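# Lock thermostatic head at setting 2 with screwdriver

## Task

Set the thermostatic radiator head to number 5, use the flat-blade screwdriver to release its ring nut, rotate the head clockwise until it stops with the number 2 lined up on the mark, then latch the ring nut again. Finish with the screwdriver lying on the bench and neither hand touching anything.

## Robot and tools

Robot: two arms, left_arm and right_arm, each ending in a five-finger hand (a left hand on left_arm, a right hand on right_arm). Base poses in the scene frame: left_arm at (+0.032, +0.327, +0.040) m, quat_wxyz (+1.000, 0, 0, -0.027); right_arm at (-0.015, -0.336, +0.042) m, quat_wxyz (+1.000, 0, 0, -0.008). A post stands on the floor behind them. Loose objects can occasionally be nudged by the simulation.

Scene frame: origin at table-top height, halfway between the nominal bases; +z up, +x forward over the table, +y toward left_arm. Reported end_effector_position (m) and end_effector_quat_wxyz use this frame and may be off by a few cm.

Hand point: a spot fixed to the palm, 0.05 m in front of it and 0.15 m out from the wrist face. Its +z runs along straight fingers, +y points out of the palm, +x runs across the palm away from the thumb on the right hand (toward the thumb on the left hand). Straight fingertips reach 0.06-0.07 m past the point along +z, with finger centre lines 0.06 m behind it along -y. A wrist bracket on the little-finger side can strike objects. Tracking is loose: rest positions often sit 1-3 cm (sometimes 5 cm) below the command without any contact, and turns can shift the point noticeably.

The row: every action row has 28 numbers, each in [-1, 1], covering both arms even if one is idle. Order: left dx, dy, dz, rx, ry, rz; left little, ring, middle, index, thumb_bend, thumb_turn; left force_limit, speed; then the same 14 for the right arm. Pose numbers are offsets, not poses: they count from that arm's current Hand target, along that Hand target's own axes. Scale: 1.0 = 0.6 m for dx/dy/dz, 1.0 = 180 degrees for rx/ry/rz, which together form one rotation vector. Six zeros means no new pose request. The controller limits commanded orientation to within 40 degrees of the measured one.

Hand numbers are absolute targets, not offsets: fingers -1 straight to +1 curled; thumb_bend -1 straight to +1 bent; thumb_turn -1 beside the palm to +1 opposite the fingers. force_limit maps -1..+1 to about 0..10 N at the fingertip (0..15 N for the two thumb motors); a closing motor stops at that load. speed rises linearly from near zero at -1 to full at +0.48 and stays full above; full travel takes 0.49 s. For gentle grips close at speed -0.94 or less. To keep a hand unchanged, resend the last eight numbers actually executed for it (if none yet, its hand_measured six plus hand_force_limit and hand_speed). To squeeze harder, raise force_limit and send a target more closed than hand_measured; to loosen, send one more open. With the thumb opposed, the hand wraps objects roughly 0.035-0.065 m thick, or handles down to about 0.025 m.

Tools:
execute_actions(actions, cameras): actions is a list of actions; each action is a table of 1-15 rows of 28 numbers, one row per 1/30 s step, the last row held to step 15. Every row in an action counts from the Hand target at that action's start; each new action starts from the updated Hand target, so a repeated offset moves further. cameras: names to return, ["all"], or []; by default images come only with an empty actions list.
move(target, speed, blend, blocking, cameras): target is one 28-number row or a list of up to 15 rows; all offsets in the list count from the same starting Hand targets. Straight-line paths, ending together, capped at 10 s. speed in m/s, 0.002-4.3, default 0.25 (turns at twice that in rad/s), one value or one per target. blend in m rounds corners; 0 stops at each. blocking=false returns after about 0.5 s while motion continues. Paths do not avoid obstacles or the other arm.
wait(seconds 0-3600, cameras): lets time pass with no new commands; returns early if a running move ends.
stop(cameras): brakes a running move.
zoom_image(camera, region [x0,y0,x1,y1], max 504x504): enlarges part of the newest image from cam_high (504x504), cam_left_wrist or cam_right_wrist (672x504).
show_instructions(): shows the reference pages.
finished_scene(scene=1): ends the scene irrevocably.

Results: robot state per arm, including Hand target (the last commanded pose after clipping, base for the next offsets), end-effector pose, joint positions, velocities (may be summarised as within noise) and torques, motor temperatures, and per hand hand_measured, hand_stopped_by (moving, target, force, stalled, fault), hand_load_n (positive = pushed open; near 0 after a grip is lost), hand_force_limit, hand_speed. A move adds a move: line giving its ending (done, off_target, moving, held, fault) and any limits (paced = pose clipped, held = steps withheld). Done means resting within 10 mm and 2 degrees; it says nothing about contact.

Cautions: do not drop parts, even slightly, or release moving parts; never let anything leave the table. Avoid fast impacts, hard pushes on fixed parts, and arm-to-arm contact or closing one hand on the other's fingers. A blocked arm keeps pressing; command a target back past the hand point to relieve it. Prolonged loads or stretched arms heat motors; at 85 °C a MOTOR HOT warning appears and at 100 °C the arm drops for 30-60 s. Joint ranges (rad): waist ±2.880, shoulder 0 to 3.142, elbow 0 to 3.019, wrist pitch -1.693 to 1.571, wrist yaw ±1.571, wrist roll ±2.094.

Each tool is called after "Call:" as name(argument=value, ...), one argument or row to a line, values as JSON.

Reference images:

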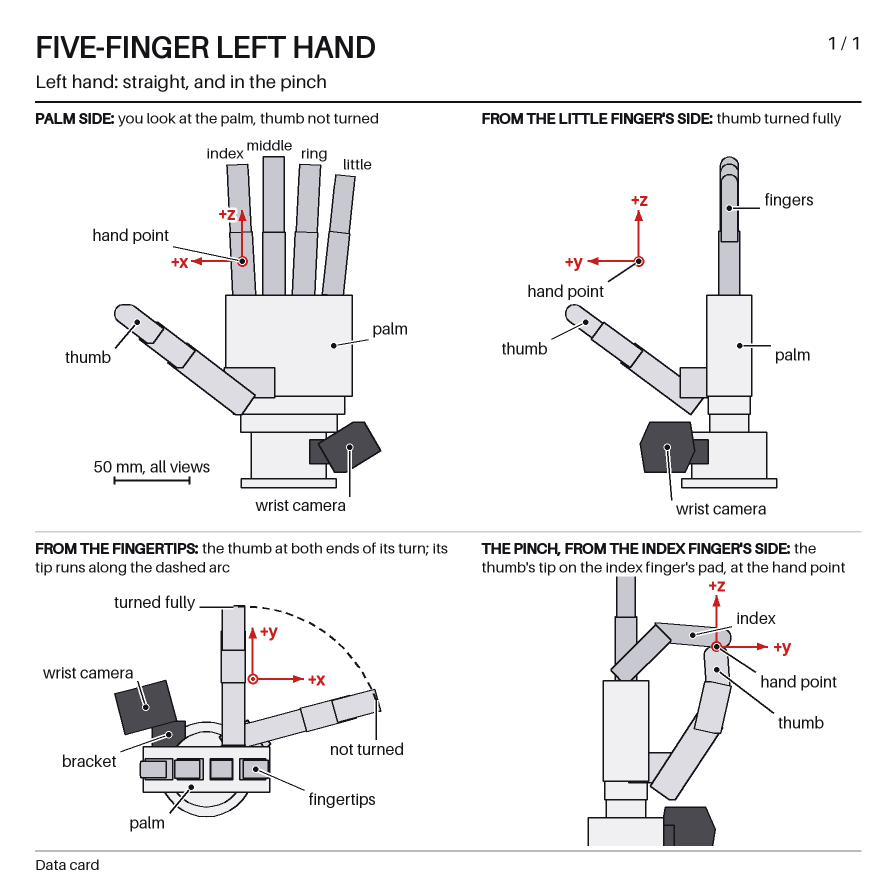

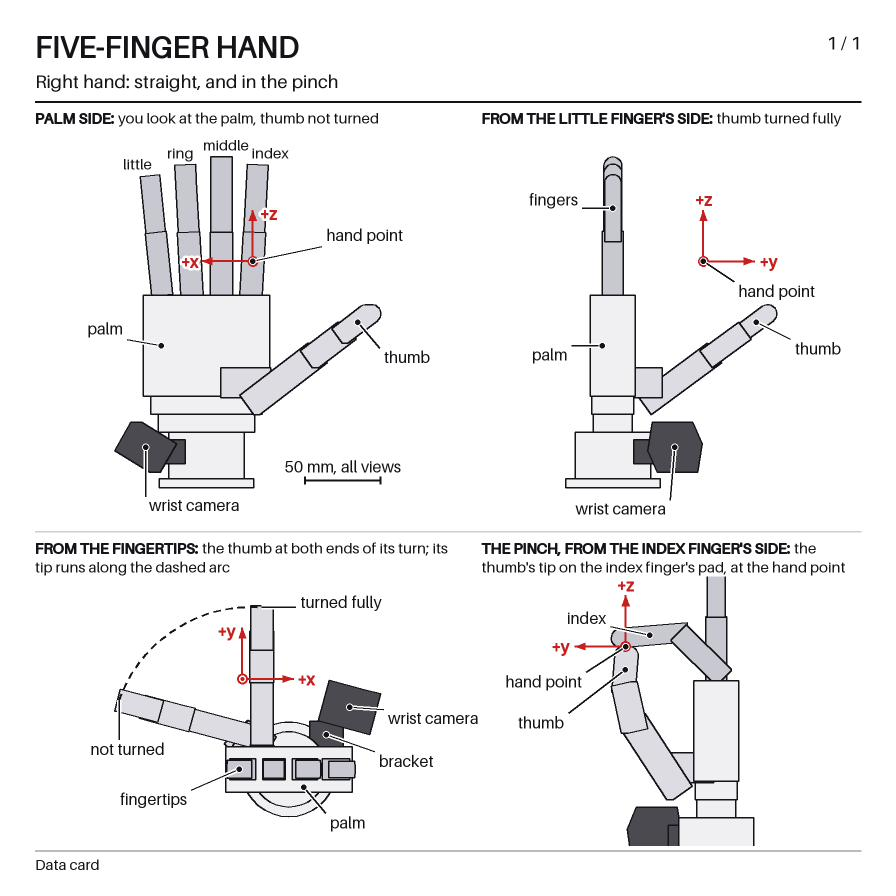

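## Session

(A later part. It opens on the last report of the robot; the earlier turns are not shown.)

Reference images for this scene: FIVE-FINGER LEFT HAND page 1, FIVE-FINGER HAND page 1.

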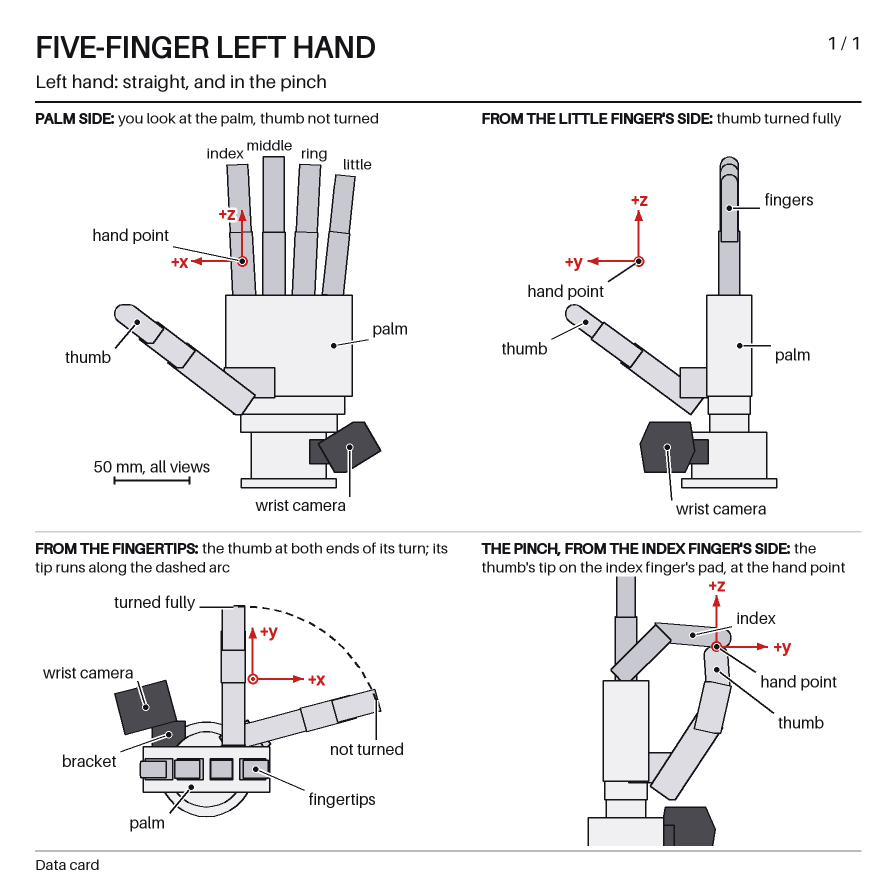

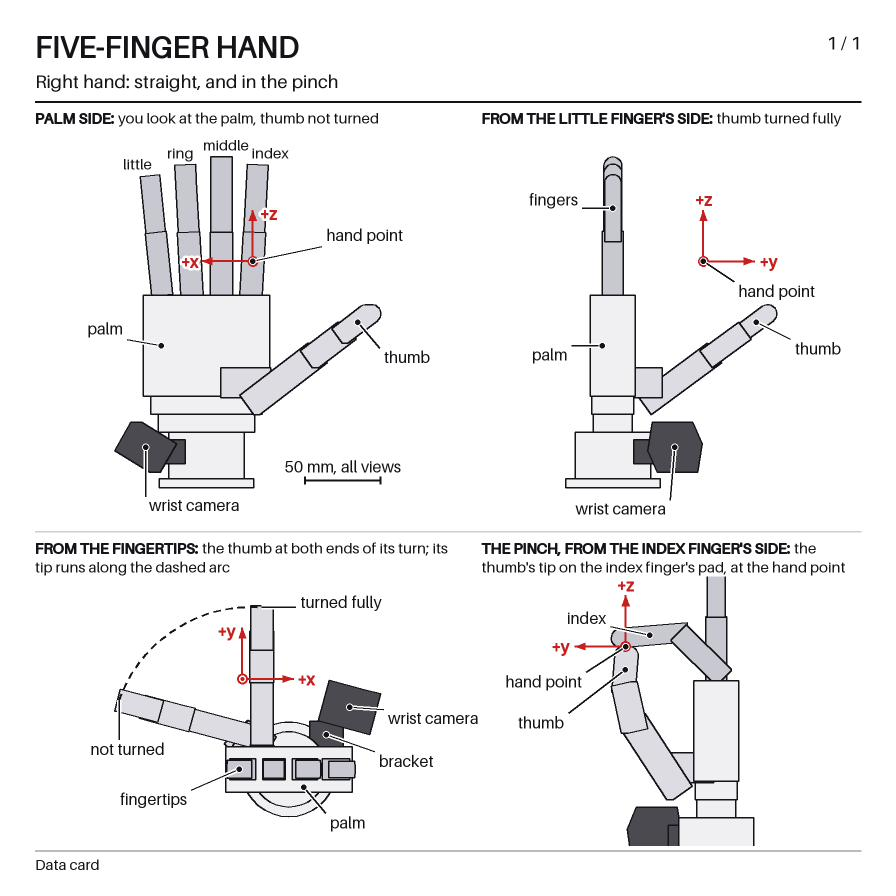

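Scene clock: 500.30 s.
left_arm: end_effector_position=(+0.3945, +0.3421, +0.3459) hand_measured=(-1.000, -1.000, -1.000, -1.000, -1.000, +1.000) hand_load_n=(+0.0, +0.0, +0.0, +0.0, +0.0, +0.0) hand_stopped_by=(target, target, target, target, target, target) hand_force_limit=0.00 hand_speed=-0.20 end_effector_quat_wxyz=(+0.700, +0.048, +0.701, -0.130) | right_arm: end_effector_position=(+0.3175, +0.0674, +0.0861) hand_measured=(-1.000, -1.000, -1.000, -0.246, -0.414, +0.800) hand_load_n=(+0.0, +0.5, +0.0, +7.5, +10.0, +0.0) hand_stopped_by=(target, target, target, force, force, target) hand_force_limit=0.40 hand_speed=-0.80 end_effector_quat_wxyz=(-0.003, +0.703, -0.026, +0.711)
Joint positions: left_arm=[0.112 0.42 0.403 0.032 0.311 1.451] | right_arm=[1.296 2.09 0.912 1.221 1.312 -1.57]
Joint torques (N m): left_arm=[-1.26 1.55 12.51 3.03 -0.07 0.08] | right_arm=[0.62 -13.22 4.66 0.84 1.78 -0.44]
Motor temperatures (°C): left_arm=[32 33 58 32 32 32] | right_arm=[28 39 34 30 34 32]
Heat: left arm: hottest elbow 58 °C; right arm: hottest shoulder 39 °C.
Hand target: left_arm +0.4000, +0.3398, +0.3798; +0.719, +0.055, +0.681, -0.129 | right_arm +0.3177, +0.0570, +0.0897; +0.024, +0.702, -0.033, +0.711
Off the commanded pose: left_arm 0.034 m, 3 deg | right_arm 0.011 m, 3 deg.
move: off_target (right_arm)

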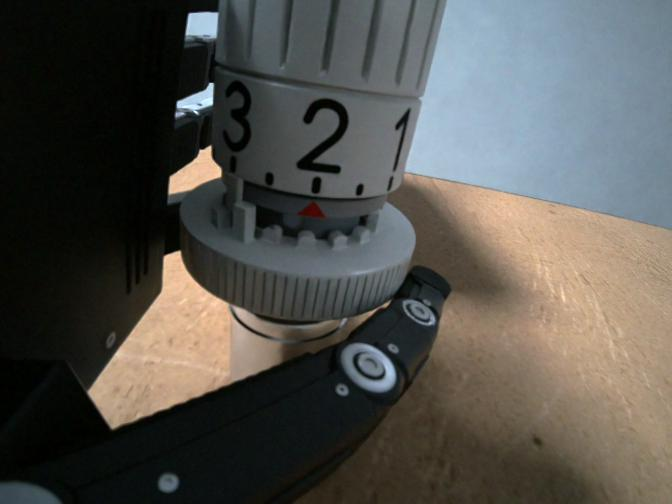

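Call:
move(
  target=[0,0,0,0,0,0,-1,-1,-1,-1,-1,1,0,-0.2, 0.01,0,0,0,0,0,-1,-1,-1,0.6,0.6,0.8,0.4,-0.8],
  speed=0.04,
  cameras=["cam_right_wrist"],
)

Call:
zoom_image(
  camera="cam_right_wrist",
  region=[205, 140, 325, 260],
)

Scene clock: 501.13 s.
left_arm: end_effector_position=(+0.3945, +0.3421, +0.3459) hand_measured=(-1.000, -1.000, -1.000, -1.000, -1.000, +1.000) hand_load_n=(+0.0, +0.0, +0.0, +0.0, +0.0, +0.0) hand_stopped_by=(target, target, target, target, target, target) hand_force_limit=0.00 hand_speed=-0.20 end_effector_quat_wxyz=(+0.700, +0.048, +0.701, -0.130) | right_arm: end_effector_position=(+0.3175, +0.0673, +0.0862) hand_measured=(-1.000, -1.000, -1.000, -0.246, -0.414, +0.800) hand_load_n=(+0.0, +0.0, +0.0, +7.5, +10.5, +0.0) hand_stopped_by=(target, target, target, force, force, target) hand_force_limit=0.40 hand_speed=-0.80 end_effector_quat_wxyz=(+0.000, +0.703, -0.024, +0.710)
Joint positions: left_arm=[0.112 0.42 0.403 0.032 0.311 1.451] | right_arm=[1.296 2.09 0.913 1.215 1.314 -1.573]
Joint torques (N m): left_arm=[-1.32 1.55 12.51 3.03 -0.07 0.08] | right_arm=[0.09 -13.8 4.56 0.76 1.72 -0.41]
Motor temperatures (°C): left_arm=[32 33 58 32 32 32] | right_arm=[28 39 34 30 34 32]
Heat: left arm: hottest elbow 58 °C; right arm: hottest shoulder 39 °C.
Hand target: left_arm +0.4000, +0.3398, +0.3798; +0.719, +0.055, +0.681, -0.129 | right_arm +0.3177, +0.0569, +0.0957; +0.024, +0.702, -0.033, +0.711
Off the commanded pose: left_arm 0.034 m, 3 deg | right_arm 0.014 m, 3 deg.
move: off_target (right_arm)

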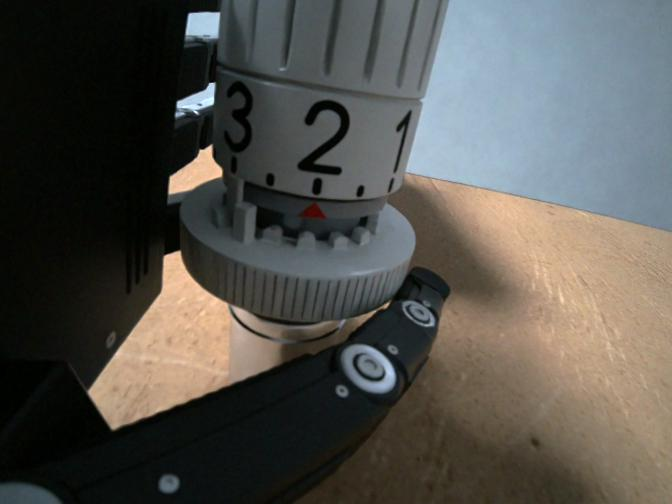

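Scaled by 4.200 from the camera's image (finer frame: 960x720).

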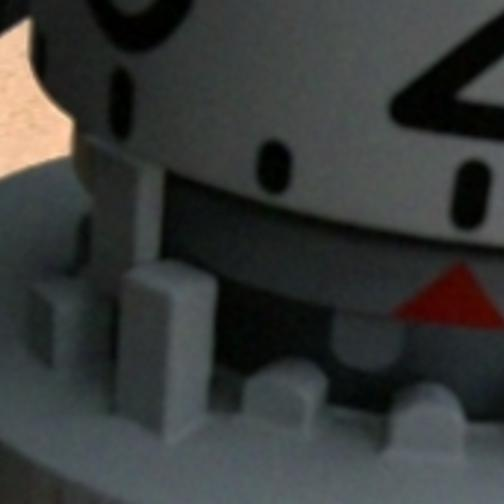

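Call:
move(
  target=[0,0,0,0,0,0,-1,-1,-1,-1,-1,1,0,-0.2, 0.012,0,0,0,0,0,-1,-1,-1,0.6,0.6,0.8,0.4,-0.8],
  speed=0.04,
  cameras=["cam_right_wrist"],
)

Call:
zoom_image(
  camera="cam_right_wrist",
  region=[205, 140, 325, 260],
)

Scene clock: 501.87 s.
left_arm: end_effector_position=(+0.3945, +0.3421, +0.3459) hand_measured=(-1.000, -1.000, -1.000, -1.000, -1.000, +1.000) hand_load_n=(+0.0, -0.5, +0.0, +0.0, +0.0, +0.0) hand_stopped_by=(target, target, target, target, target, target) hand_force_limit=0.00 hand_speed=-0.20 end_effector_quat_wxyz=(+0.700, +0.048, +0.701, -0.130) | right_arm: end_effector_position=(+0.3175, +0.0671, +0.0866) hand_measured=(-1.000, -1.000, -1.000, -0.246, -0.414, +0.800) hand_load_n=(+0.0, +0.0, +0.0, +7.5, +10.5, +2.0) hand_stopped_by=(target, target, target, force, force, target) hand_force_limit=0.40 hand_speed=-0.80 end_effector_quat_wxyz=(+0.004, +0.704, -0.020, +0.710)
Joint positions: left_arm=[0.112 0.42 0.403 0.032 0.311 1.451] | right_arm=[1.296 2.088 0.913 1.204 1.314 -1.575]
Joint torques (N m): left_arm=[-1.2 1.55 12.52 3.03 -0.07 0.08] | right_arm=[-0.5 -14.39 4.15 0.7 1.77 -0.44]
Motor temperatures (°C): left_arm=[32 33 58 32 32 32] | right_arm=[28 39 34 30 34 32]
Heat: left arm: hottest elbow 58 °C; right arm: hottest shoulder 39 °C.
Hand target: left_arm +0.4000, +0.3398, +0.3798; +0.719, +0.055, +0.681, -0.129 | right_arm +0.3176, +0.0568, +0.1029; +0.024, +0.702, -0.033, +0.711
Off the commanded pose: left_arm 0.034 m, 3 deg | right_arm 0.019 m, 3 deg.
move: off_target (right_arm)

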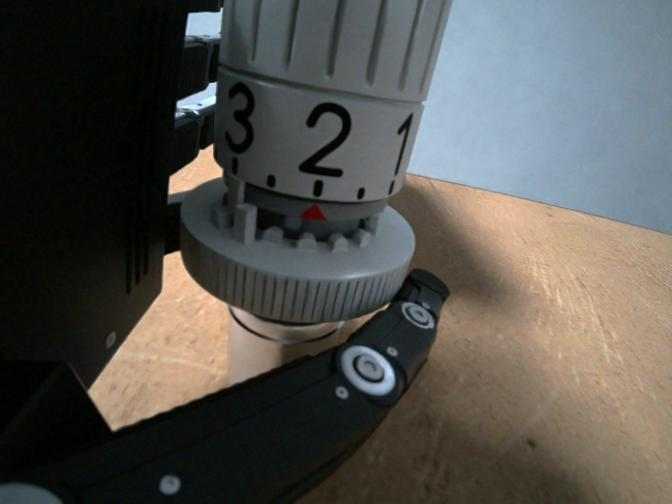

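Scaled by 4.200 from the camera's image (finer frame: 960x720).

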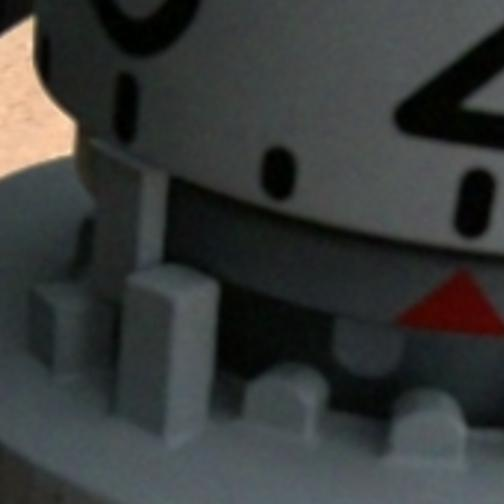

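Call:
move(
  target=[0,0,0,0,0,0,-1,-1,-1,-1,-1,1,0,-0.2, 0.015,0,0,0,0,0,-1,-1,-1,0.6,0.6,0.8,0.4,-0.8],
  speed=0.04,
  cameras=["cam_right_wrist"],
)

Call:
zoom_image(
  camera="cam_right_wrist",
  region=[205, 140, 325, 260],
)

Scene clock: 502.83 s.
left_arm: end_effector_position=(+0.3945, +0.3421, +0.3459) hand_measured=(-1.000, -1.000, -1.000, -1.000, -1.000, +1.000) hand_load_n=(+0.0, +0.0, +0.5, +0.0, +0.0, +0.5) hand_stopped_by=(target, target, target, target, target, target) hand_force_limit=0.00 hand_speed=-0.20 end_effector_quat_wxyz=(+0.700, +0.048, +0.701, -0.130) | right_arm: end_effector_position=(+0.3174, +0.0673, +0.0872) hand_measured=(-1.000, -1.000, -1.000, -0.246, -0.414, +0.800) hand_load_n=(+0.0, +0.0, +0.0, +7.5, +10.5, +4.0) hand_stopped_by=(target, target, target, force, force, target) hand_force_limit=0.40 hand_speed=-0.80 end_effector_quat_wxyz=(+0.006, +0.706, -0.018, +0.708)
Joint positions: left_arm=[0.112 0.42 0.403 0.032 0.311 1.451] | right_arm=[1.296 2.082 0.913 1.178 1.314 -1.563]
Joint torques (N m): left_arm=[-1.44 1.49 12.53 3.02 -0.07 0.08] | right_arm=[-0.32 -15.27 3.95 1.17 1.77 -0.66]
Motor temperatures (°C): left_arm=[32 33 59 32 32 32] | right_arm=[28 39 34 30 35 32]
Heat: left arm: hottest elbow 59 °C; right arm: hottest shoulder 39 °C.
Hand target: left_arm +0.4000, +0.3398, +0.3798; +0.719, +0.055, +0.681, -0.129 | right_arm +0.3174, +0.0567, +0.1118; +0.024, +0.702, -0.033, +0.711
Off the commanded pose: left_arm 0.034 m, 3 deg | right_arm 0.027 m, 3 deg.
move: off_target (right_arm)

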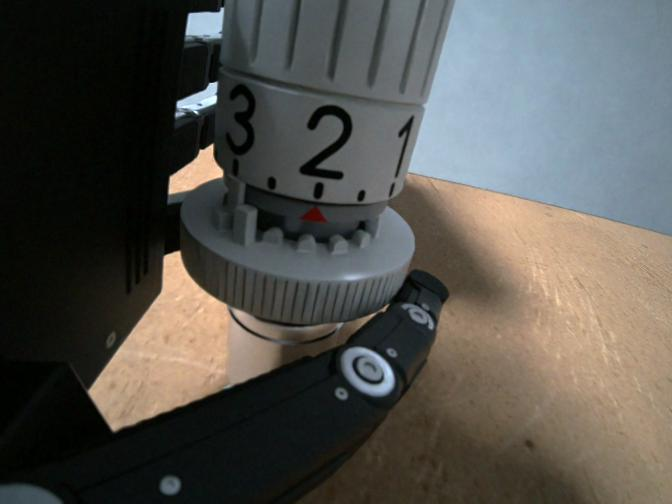

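Scaled by 4.200 from the camera's image (finer frame: 960x720).

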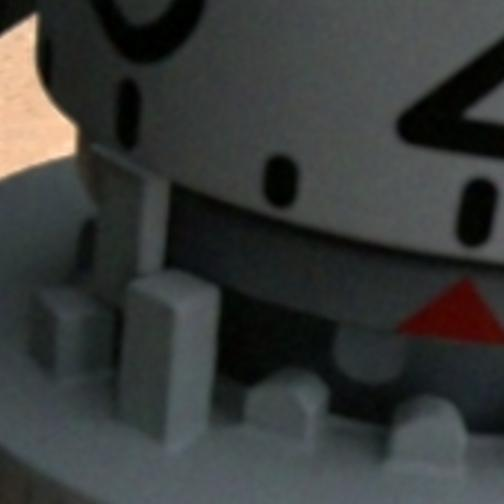

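Call:
move(
  target=[
    [0,0,0,0,0,0,-1,-1,-1,-1,-1,1,0,-0.2, 0,0,0,0,0,0,-1,-1,-1,0.8,0.8,0.8,0.7,-0.8],
    [0,0,0,0,0,0,-1,-1,-1,-1,-1,1,0,-0.2, 0.018,0,0,0,0,0,-1,-1,-1,0.8,0.8,0.8,0.7,-0.8],
  ],
  speed=0.04,
  cameras=["cam_right_wrist"],
)

Call:
zoom_image(
  camera="cam_right_wrist",
  region=[205, 140, 325, 260],
)

Scene clock: 504.77 s.
left_arm: end_effector_position=(+0.3945, +0.3421, +0.3459) hand_measured=(-1.000, -1.000, -1.000, -1.000, -1.000, +1.000) hand_load_n=(+0.0, +0.0, +0.0, +0.0, +0.0, +0.5) hand_stopped_by=(target, target, target, target, target, target) hand_force_limit=0.00 hand_speed=-0.20 end_effector_quat_wxyz=(+0.700, +0.048, +0.701, -0.130) | right_arm: end_effector_position=(+0.3175, +0.0679, +0.0924) hand_measured=(-1.000, -1.000, -1.000, -0.230, -0.412, +0.800) hand_load_n=(+0.0, +0.0, +0.0, +9.5, +13.5, +6.0) hand_stopped_by=(target, target, target, force, force, target) hand_force_limit=0.70 hand_speed=-0.80 end_effector_quat_wxyz=(+0.006, +0.707, -0.019, +0.706)
Joint positions: left_arm=[0.112 0.42 0.403 0.032 0.311 1.451] | right_arm=[1.296 2.063 0.913 1.144 1.315 -1.547]
Joint torques (N m): left_arm=[-1.26 1.44 12.51 3.06 -0.06 0.08] | right_arm=[-0.79 -16.62 3.85 1.13 1.75 -0.68]
Motor temperatures (°C): left_arm=[32 33 59 32 32 32] | right_arm=[28 40 34 30 35 32]
Heat: left arm: hottest elbow 59 °C; right arm: hottest shoulder 40 °C.
Hand target: left_arm +0.4000, +0.3398, +0.3798; +0.719, +0.055, +0.681, -0.129 | right_arm +0.3173, +0.0565, +0.1226; +0.024, +0.702, -0.033, +0.711
Off the commanded pose: left_arm 0.034 m, 3 deg | right_arm 0.032 m, 3 deg.
move: off_target (right_arm)

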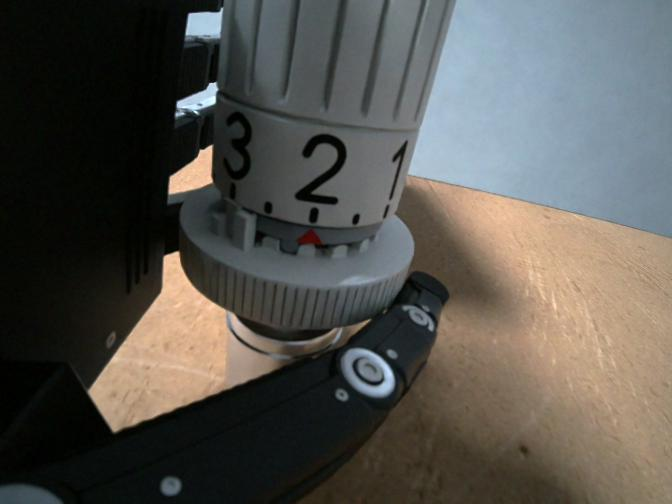

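Scaled by 4.200 from the camera's image (finer frame: 960x720).

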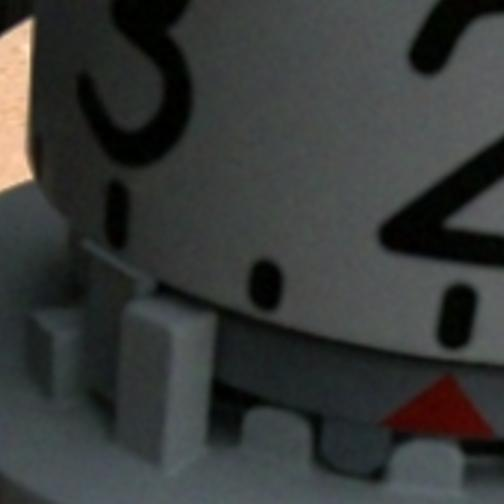

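Call:
move(
  target=[
    [0,0,0,0,0,0,-1,-1,-1,-1,-1,1,0,-0.2, -0.043,0,0,0,0,0,-1,-1,-1,0.8,0.8,0.8,0.7,-0.8],
  ],
  speed=0.04,
  cameras=["cam_right_wrist"],
)

Call:
zoom_image(
  camera="cam_right_wrist",
  region=[205, 140, 325, 260],
)

Scene clock: 506.13 s.
left_arm: end_effector_position=(+0.3945, +0.3421, +0.3459) hand_measured=(-1.000, -1.000, -1.000, -1.000, -1.000, +1.000) hand_load_n=(+0.0, +0.0, +0.0, +0.0, +0.0, +0.0) hand_stopped_by=(target, target, target, target, target, target) hand_force_limit=0.00 hand_speed=-0.20 end_effector_quat_wxyz=(+0.700, +0.048, +0.701, -0.130) | right_arm: end_effector_position=(+0.3175, +0.0678, +0.0913) hand_measured=(-1.000, -1.000, -1.000, -0.230, -0.412, +0.800) hand_load_n=(+0.0, +0.0, +0.0, +9.5, +13.0, +1.5) hand_stopped_by=(target, target, target, force, force, target) hand_force_limit=0.70 hand_speed=-0.80 end_effector_quat_wxyz=(+0.002, +0.705, -0.024, +0.708)
Joint positions: left_arm=[0.112 0.42 0.403 0.032 0.311 1.451] | right_arm=[1.296 2.071 0.913 1.173 1.317 -1.554]
Joint torques (N m): left_arm=[-1.38 1.55 12.52 3.02 -0.07 0.08] | right_arm=[-0.03 -12.22 4.59 1.46 1.67 -0.51]
Motor temperatures (°C): left_arm=[32 33 59 32 32 32] | right_arm=[28 40 34 30 35 32]
Heat: left arm: hottest elbow 59 °C; right arm: hottest shoulder 40 °C.
Hand target: left_arm +0.4000, +0.3398, +0.3798; +0.719, +0.055, +0.681, -0.129 | right_arm +0.3176, +0.0568, +0.0969; +0.024, +0.702, -0.033, +0.711
Off the commanded pose: left_arm 0.034 m, 3 deg | right_arm 0.012 m, 3 deg.
move: off_target (right_arm)

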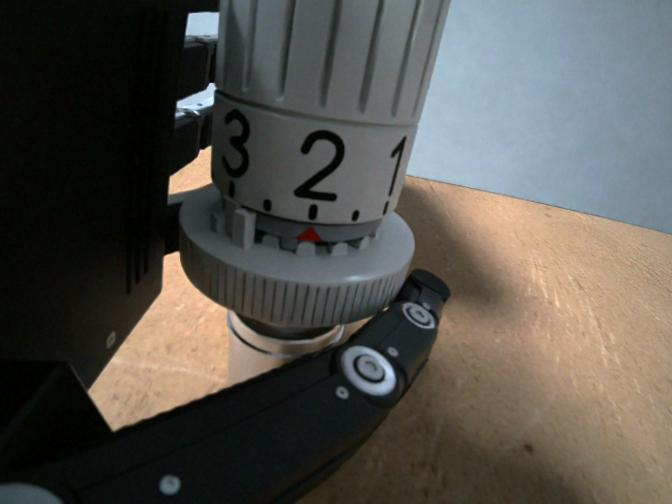

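Scaled by 4.200 from the camera's image (finer frame: 960x720).

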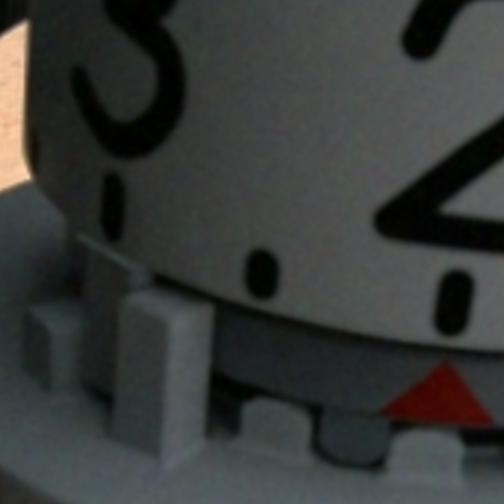

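Call:
move(
  target=[
    [0,0,0,0,0,0,-1,-1,-1,-1,-1,1,0,-0.2, 0,0,0,0,0,0,-1,-1,-1,-1,-1,0.8,0.7,-0.5],
    [0,0,0,0,0,0,-1,-1,-1,-1,-1,1,0,-0.2, 0,-0.05,0,0,0,0,-1,-1,-1,-1,-1,0.8,0.7,-0.5],
  ],
  speed=0.05,
  cameras=["cam_right_wrist"],
)

Call:
zoom_image(
  camera="cam_right_wrist",
  region=[205, 140, 385, 300],
)

Scene clock: 508.47 s.
left_arm: end_effector_position=(+0.3945, +0.3421, +0.3459) hand_measured=(-1.000, -1.000, -1.000, -1.000, -1.000, +1.000) hand_load_n=(+0.0, +0.0, +0.0, +0.0, +0.0, +0.0) hand_stopped_by=(target, target, target, target, target, target) hand_force_limit=0.00 hand_speed=-0.20 end_effector_quat_wxyz=(+0.700, +0.048, +0.701, -0.130) | right_arm: end_effector_position=(+0.3185, +0.0754, +0.0971) hand_measured=(-1.000, -1.000, -1.000, -1.000, -1.000, +0.800) hand_load_n=(+0.0, +0.0, +0.0, +0.0, +0.0, +0.5) hand_stopped_by=(target, target, target, target, target, target) hand_force_limit=0.70 hand_speed=-0.50 end_effector_quat_wxyz=(+0.025, +0.703, -0.032, +0.710)
Joint positions: left_arm=[0.112 0.42 0.403 0.032 0.311 1.451] | right_arm=[1.298 2.09 0.966 1.177 1.362 -1.612]
Joint torques (N m): left_arm=[-1.2 1.61 12.51 3.02 -0.07 0.07] | right_arm=[0.97 -12.34 7.51 0.87 0.18 -0.24]
Motor temperatures (°C): left_arm=[32 33 60 32 32 32] | right_arm=[28 40 34 30 35 32]
Heat: left arm: hottest elbow 60 °C; right arm: hottest shoulder 40 °C.
Hand target: left_arm +0.4000, +0.3398, +0.3798; +0.719, +0.055, +0.681, -0.129 | right_arm +0.3200, +0.0868, +0.0973; +0.024, +0.702, -0.033, +0.711
Off the commanded pose: left_arm 0.034 m, 3 deg | right_arm 0.011 m, 0 deg.
move: off_target (right_arm)

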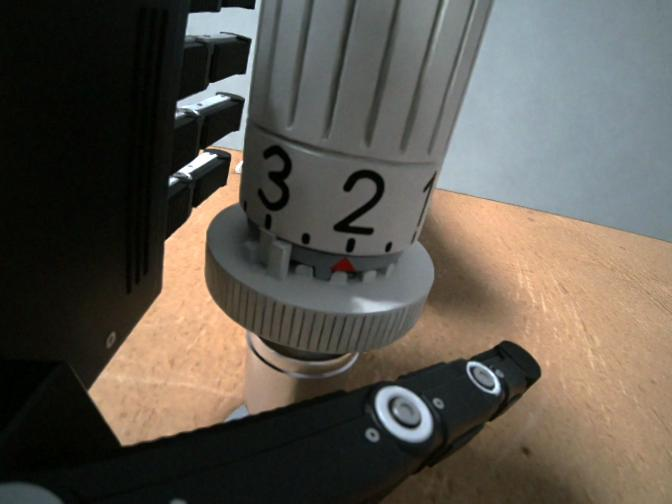

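Scaled by 2.800 from the camera's image (finer frame: 960x720).

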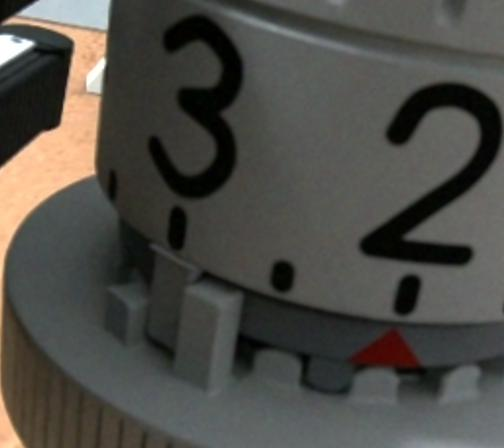

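Call:
move(
  target=[
    [0,0,0,0,0,0,-1,-1,-1,-1,-1,1,0,-0.2, 0,-0.005,0,0,0,0,-1,-1,-1,-1,-1,0.8,0.7,-0.5],
    [0,0,0,0,0,0,-1,-1,-1,-1,-1,1,0,-0.2, 0.05,-0.005,0,0,0,0,-1,-1,-1,-1,-1,0.8,0.7,-0.5],
    [0,0,0,0,0,0,-1,-1,-1,-1,-1,1,0,-0.2, 0.055,-0.005,-0.14,0.03,0,0,-1,-1,-1,-1,-1,0.8,0.7,-0.5],
  ],
  speed=0.08,
  blend=0.01,
  cameras=["cam_right_wrist"],
)

Call:
zoom_image(
  camera="cam_right_wrist",
  region=[240, 110, 440, 310],
)

Scene clock: 511.03 s.
left_arm: end_effector_position=(+0.3945, +0.3421, +0.3459) hand_measured=(-1.000, -1.000, -1.000, -1.000, -1.000, +1.000) hand_load_n=(-0.5, +0.0, +0.0, +0.0, +0.0, +0.0) hand_stopped_by=(target, target, target, target, target, target) hand_force_limit=0.00 hand_speed=-0.20 end_effector_quat_wxyz=(+0.700, +0.048, +0.701, -0.130) | right_arm: end_effector_position=(+0.2379, +0.0984, +0.1228) hand_measured=(-1.000, -1.000, -1.000, -1.000, -1.000, +0.800) hand_load_n=(+0.0, +0.0, +0.0, +0.0, -0.5, +0.0) hand_stopped_by=(target, target, target, target, target, target) hand_force_limit=0.70 hand_speed=-0.50 end_effector_quat_wxyz=(-0.005, +0.703, +0.005, +0.711)
Joint positions: left_arm=[0.112 0.42 0.403 0.032 0.311 1.451] | right_arm=[1.47 2.016 0.921 1.179 1.439 -1.654]
Joint torques (N m): left_arm=[-1.26 1.55 12.51 3 -0.07 0.08] | right_arm=[0.73 -13.68 4.25 1.39 0.2 -0.19]
Motor temperatures (°C): left_arm=[32 33 60 32 32 32] | right_arm=[28 40 34 30 35 32]
Heat: left arm: hottest elbow 60 °C; right arm: hottest shoulder 40 °C.
Hand target: left_arm +0.4000, +0.3398, +0.3798; +0.719, +0.055, +0.681, -0.129 | right_arm +0.2360, +0.0962, +0.1292; -0.009, +0.702, +0.001, +0.712
Off the commanded pose: left_arm 0.034 m, 3 deg | right_arm 0.007 m, 1 deg.
move: done; blend cut to 0.0015 m at target 1

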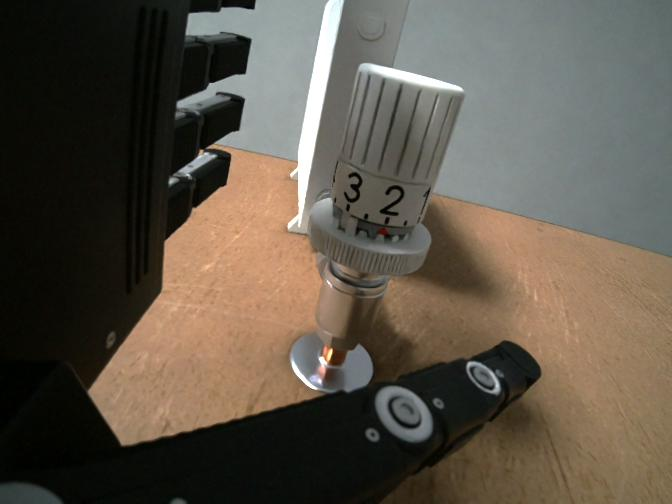

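Scaled by 2.520 from the camera's image (finer frame: 960x720).

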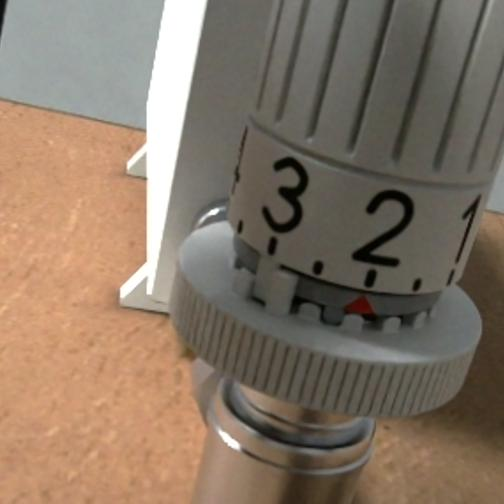

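Call:
move(
  target=[0,0,0,0,0,0,-1,-1,-1,-1,-1,1,0,-0.2, 0.08,0.2,-0.05,0,0,0,-1,-1,-1,-1,-1,0.8,0.7,-0.5],
  speed=0.2,
  cameras=["cam_high","cam_right_wrist"],
)

Call:
zoom_image(
  camera="cam_high",
  region=[40, 100, 320, 300],
)

Scene clock: 512.93 s.
left_arm: end_effector_position=(+0.3945, +0.3421, +0.3459) hand_measured=(-1.000, -1.000, -1.000, -1.000, -1.000, +1.000) hand_load_n=(+0.0, +0.0, +0.0, +0.0, +0.0, +0.0) hand_stopped_by=(target, target, target, target, target, target) hand_force_limit=0.00 hand_speed=-0.20 end_effector_quat_wxyz=(+0.700, +0.048, +0.701, -0.130) | right_arm: end_effector_position=(+0.2098, -0.0227, +0.1730) hand_measured=(-1.000, -1.000, -1.000, -1.000, -1.000, +0.800) hand_load_n=(+0.0, +0.0, -0.5, +0.0, +0.0, +0.5) hand_stopped_by=(target, target, target, target, target, target) hand_force_limit=0.70 hand_speed=-0.50 end_effector_quat_wxyz=(-0.006, +0.703, +0.002, +0.711)
Joint positions: left_arm=[0.112 0.42 0.403 0.032 0.311 1.451] | right_arm=[1.506 1.699 0.564 1.259 1.48 -1.688]
Joint torques (N m): left_arm=[-1.32 1.49 12.51 3.03 -0.07 0.08] | right_arm=[1.44 -9.17 3.93 1.26 0.17 -0.18]
Motor temperatures (°C): left_arm=[32 33 61 32 32 32] | right_arm=[28 40 34 30 35 32]
Heat: left arm: hottest elbow 61 °C; right arm: hottest shoulder 40 °C.
Hand target: left_arm +0.4000, +0.3398, +0.3798; +0.719, +0.055, +0.681, -0.129 | right_arm +0.2070, -0.0247, +0.1753; -0.009, +0.702, +0.001, +0.712
Off the commanded pose: left_arm 0.034 m, 3 deg | right_arm 0.004 m, 0 deg.
move: done

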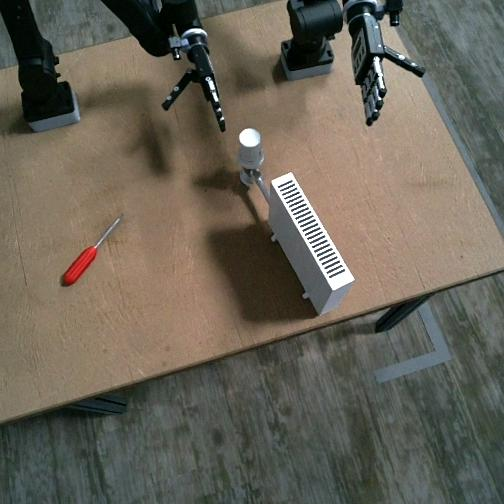

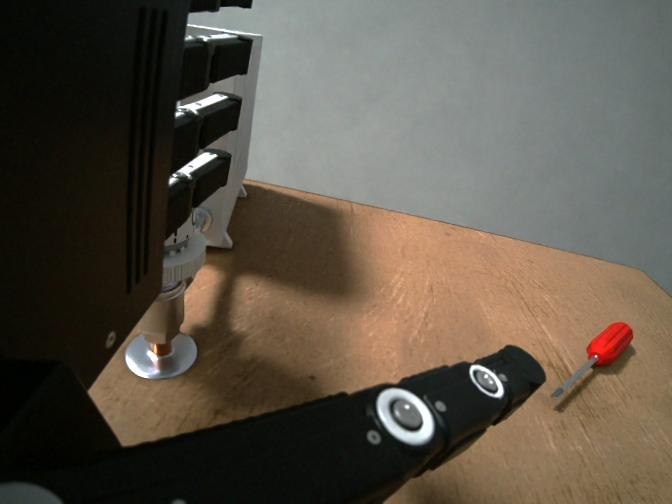

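Scaled by 1.800 from the camera's image (finer frame: 720x720).

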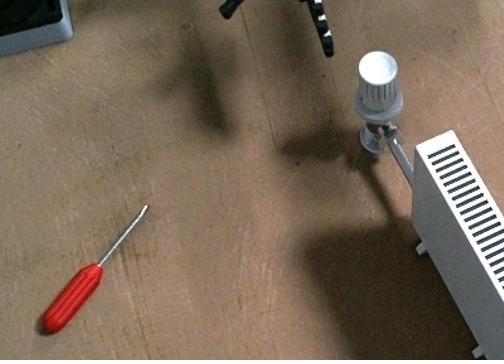

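Call:
finished_scene(
)

The scene is finished: the task was done.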